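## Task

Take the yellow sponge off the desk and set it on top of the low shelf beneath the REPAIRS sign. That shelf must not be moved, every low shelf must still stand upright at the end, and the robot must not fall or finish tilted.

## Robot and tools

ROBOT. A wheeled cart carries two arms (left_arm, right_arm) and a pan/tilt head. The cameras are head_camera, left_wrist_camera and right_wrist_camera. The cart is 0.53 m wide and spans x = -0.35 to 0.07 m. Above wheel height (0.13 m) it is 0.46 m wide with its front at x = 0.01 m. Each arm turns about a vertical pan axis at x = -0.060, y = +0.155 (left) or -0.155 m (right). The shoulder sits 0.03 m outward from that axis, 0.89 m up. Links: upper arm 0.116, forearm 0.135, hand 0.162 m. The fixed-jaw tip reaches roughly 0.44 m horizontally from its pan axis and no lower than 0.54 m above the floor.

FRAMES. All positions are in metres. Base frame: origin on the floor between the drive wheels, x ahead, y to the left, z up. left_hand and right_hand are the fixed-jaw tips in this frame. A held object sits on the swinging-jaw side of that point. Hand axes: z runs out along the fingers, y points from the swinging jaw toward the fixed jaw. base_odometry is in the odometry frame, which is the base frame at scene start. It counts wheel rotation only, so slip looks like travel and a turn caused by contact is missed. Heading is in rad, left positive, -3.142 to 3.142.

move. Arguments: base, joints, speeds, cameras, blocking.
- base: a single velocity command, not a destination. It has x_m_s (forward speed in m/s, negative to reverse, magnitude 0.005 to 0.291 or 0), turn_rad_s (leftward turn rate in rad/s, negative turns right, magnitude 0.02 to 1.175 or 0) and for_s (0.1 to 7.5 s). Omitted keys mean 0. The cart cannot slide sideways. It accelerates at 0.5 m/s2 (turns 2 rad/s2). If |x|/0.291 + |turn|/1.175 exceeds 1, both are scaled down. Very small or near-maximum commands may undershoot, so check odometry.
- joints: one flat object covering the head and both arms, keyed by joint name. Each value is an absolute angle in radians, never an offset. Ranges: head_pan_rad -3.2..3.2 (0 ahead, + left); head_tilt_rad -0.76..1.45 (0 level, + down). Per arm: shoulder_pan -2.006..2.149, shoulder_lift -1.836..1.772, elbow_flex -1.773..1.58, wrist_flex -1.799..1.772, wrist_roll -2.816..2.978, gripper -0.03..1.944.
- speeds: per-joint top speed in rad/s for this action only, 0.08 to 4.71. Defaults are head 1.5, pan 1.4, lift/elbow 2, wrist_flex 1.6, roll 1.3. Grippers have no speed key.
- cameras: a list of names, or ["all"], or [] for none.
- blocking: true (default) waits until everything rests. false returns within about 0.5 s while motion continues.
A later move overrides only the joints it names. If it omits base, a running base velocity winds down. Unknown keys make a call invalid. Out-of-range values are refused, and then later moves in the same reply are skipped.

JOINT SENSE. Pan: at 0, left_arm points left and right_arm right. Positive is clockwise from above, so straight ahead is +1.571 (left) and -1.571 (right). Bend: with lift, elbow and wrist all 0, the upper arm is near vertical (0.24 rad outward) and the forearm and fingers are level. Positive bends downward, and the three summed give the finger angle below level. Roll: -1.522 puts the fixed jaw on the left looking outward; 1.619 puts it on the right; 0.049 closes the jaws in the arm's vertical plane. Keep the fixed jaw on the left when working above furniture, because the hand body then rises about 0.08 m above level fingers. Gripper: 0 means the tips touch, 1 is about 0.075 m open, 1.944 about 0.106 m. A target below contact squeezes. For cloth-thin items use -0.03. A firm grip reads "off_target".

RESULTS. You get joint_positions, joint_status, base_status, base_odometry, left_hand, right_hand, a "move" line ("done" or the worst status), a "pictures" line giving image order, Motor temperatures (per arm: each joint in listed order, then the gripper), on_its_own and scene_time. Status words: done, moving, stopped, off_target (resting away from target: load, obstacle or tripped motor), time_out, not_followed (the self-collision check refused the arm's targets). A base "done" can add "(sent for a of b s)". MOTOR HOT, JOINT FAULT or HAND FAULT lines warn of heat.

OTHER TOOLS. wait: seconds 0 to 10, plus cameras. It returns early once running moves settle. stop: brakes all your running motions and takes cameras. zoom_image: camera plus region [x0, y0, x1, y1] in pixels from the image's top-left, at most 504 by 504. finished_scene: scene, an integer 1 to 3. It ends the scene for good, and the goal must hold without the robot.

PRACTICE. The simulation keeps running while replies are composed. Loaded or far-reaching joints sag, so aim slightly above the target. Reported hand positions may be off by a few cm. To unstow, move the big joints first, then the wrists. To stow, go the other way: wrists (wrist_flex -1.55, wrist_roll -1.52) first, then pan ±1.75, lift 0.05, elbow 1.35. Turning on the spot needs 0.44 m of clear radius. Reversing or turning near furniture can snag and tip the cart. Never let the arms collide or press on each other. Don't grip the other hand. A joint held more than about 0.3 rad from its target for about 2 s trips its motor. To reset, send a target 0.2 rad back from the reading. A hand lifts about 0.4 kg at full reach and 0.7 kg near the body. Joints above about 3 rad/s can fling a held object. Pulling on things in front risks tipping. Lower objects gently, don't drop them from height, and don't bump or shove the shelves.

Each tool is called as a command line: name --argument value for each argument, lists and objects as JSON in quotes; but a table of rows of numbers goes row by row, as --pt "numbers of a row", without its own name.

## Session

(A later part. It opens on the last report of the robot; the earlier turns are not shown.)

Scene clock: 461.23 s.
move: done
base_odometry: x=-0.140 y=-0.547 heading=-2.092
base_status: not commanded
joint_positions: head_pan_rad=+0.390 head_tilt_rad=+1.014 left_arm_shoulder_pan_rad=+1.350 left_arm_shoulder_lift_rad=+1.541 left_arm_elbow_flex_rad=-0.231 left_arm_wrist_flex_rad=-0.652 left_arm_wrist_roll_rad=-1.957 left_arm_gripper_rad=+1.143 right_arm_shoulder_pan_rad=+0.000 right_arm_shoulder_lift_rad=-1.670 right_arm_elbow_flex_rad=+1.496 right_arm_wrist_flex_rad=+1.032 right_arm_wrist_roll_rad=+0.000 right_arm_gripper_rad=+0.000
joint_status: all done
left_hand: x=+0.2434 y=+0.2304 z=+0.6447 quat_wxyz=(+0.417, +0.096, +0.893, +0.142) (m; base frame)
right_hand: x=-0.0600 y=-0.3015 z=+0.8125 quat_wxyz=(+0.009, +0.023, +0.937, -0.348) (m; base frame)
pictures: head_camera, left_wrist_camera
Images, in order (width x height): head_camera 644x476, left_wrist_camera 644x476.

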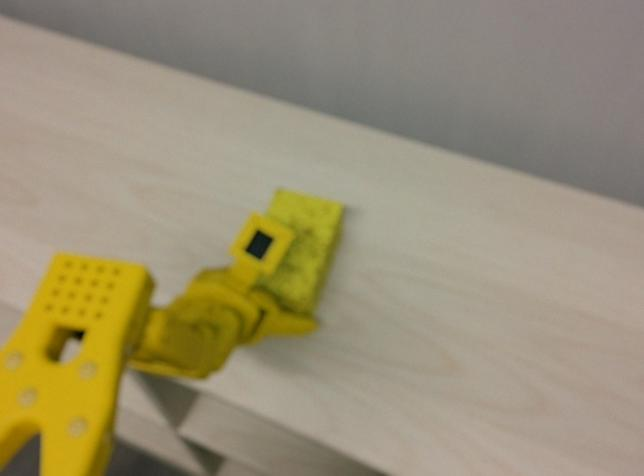

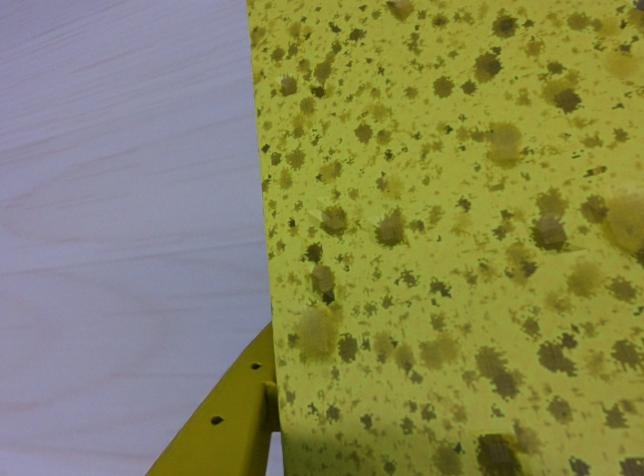

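move --joints '{"left_arm_gripper_rad":1.6}' --cameras '["head_camera","left_wrist_camera"]'

Scene clock: 466.43 s.
move: done
base_odometry: x=-0.140 y=-0.547 heading=-2.092
base_status: not commanded
joint_positions: head_pan_rad=+0.390 head_tilt_rad=+1.014 left_arm_shoulder_pan_rad=+1.350 left_arm_shoulder_lift_rad=+1.541 left_arm_elbow_flex_rad=-0.231 left_arm_wrist_flex_rad=-0.652 left_arm_wrist_roll_rad=-1.957 left_arm_gripper_rad=+1.592 right_arm_shoulder_pan_rad=+0.000 right_arm_shoulder_lift_rad=-1.670 right_arm_elbow_flex_rad=+1.496 right_arm_wrist_flex_rad=+1.032 right_arm_wrist_roll_rad=+0.000 right_arm_gripper_rad=+0.000
joint_status: all done
left_hand: x=+0.2434 y=+0.2304 z=+0.6447 quat_wxyz=(+0.417, +0.096, +0.893, +0.142) (m; base frame)
right_hand: x=-0.0600 y=-0.3015 z=+0.8125 quat_wxyz=(+0.009, +0.023, +0.937, -0.348) (m; base frame)
pictures: head_camera, left_wrist_camera
Images, in order (width x height): head_camera 644x476, left_wrist_camera 644x476.

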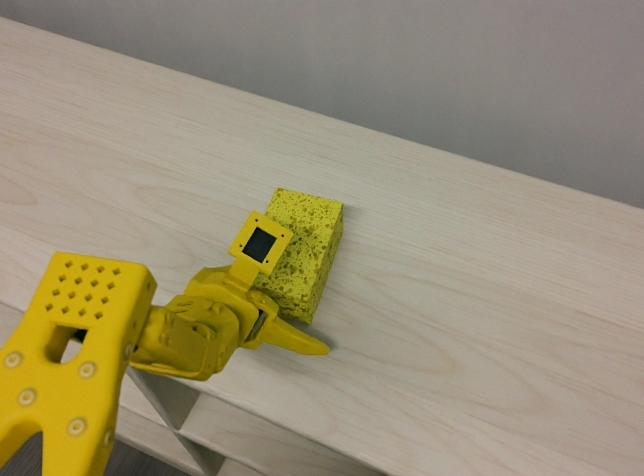

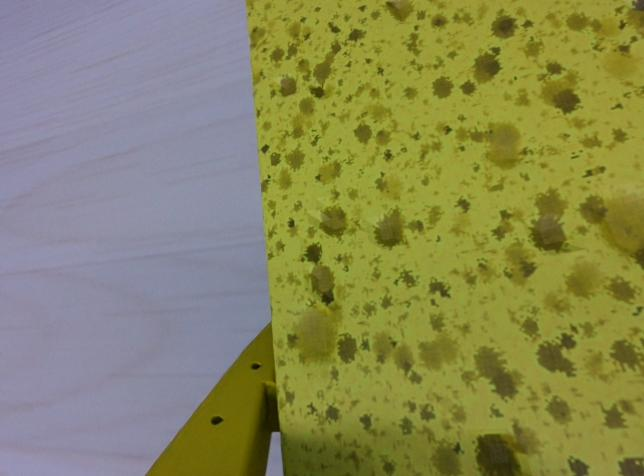

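move --joints '{"left_arm_shoulder_pan_rad":1.29}' --speeds '{"left_arm_shoulder_pan_rad":0.2}'

move --base '{"x_m_s":-0.08,"for_s":2.5}' --cameras '["head_camera","left_wrist_camera"]'

Scene clock: 472.70 s.
move: done
base_odometry: x=-0.140 y=-0.547 heading=-2.092
base_status: not commanded
joint_positions: head_pan_rad=+0.390 head_tilt_rad=+1.014 left_arm_shoulder_pan_rad=+1.295 left_arm_shoulder_lift_rad=+1.541 left_arm_elbow_flex_rad=-0.231 left_arm_wrist_flex_rad=-0.652 left_arm_wrist_roll_rad=-1.957 left_arm_gripper_rad=+1.592 right_arm_shoulder_pan_rad=+0.000 right_arm_shoulder_lift_rad=-1.670 right_arm_elbow_flex_rad=+1.496 right_arm_wrist_flex_rad=+1.032 right_arm_wrist_roll_rad=+0.000 right_arm_gripper_rad=+0.000
joint_status: all done
left_hand: x=+0.2388 y=+0.2470 z=+0.6447 quat_wxyz=(+0.413, +0.071, +0.895, +0.153) (m; base frame)
right_hand: x=-0.0600 y=-0.3015 z=+0.8125 quat_wxyz=(+0.009, +0.023, +0.937, -0.348) (m; base frame)
pictures: none

Scene clock: 476.03 s.
move: done
base_odometry: x=-0.040 y=-0.373 heading=-2.091
base_status: done (sent for 2.5 of 2.5 s)
joint_positions: head_pan_rad=+0.390 head_tilt_rad=+1.014 left_arm_shoulder_pan_rad=+1.290 left_arm_shoulder_lift_rad=+1.541 left_arm_elbow_flex_rad=-0.231 left_arm_wrist_flex_rad=-0.652 left_arm_wrist_roll_rad=-1.957 left_arm_gripper_rad=+1.592 right_arm_shoulder_pan_rad=-0.002 right_arm_shoulder_lift_rad=-1.670 right_arm_elbow_flex_rad=+1.496 right_arm_wrist_flex_rad=+1.032 right_arm_wrist_roll_rad=+0.000 right_arm_gripper_rad=+0.000
joint_status: not commanded
left_hand: x=+0.2384 y=+0.2484 z=+0.6447 quat_wxyz=(+0.413, +0.069, +0.895, +0.154) (m; base frame)
right_hand: x=-0.0597 y=-0.3015 z=+0.8125 quat_wxyz=(+0.009, +0.022, +0.937, -0.348) (m; base frame)
pictures: head_camera, left_wrist_camera
Images, in order (width x height): head_camera 644x476, left_wrist_camera 644x476.

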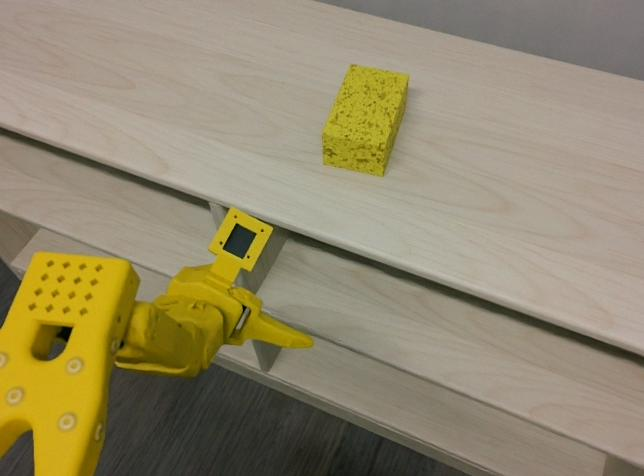

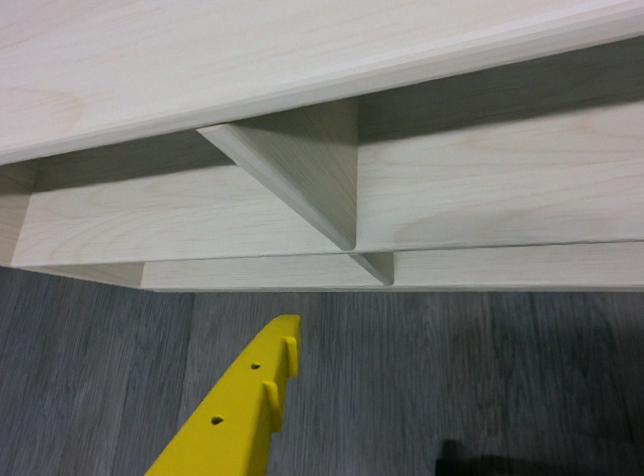

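Placed and clear.

finished_scene --scene 2

The scene is finished: the task was done.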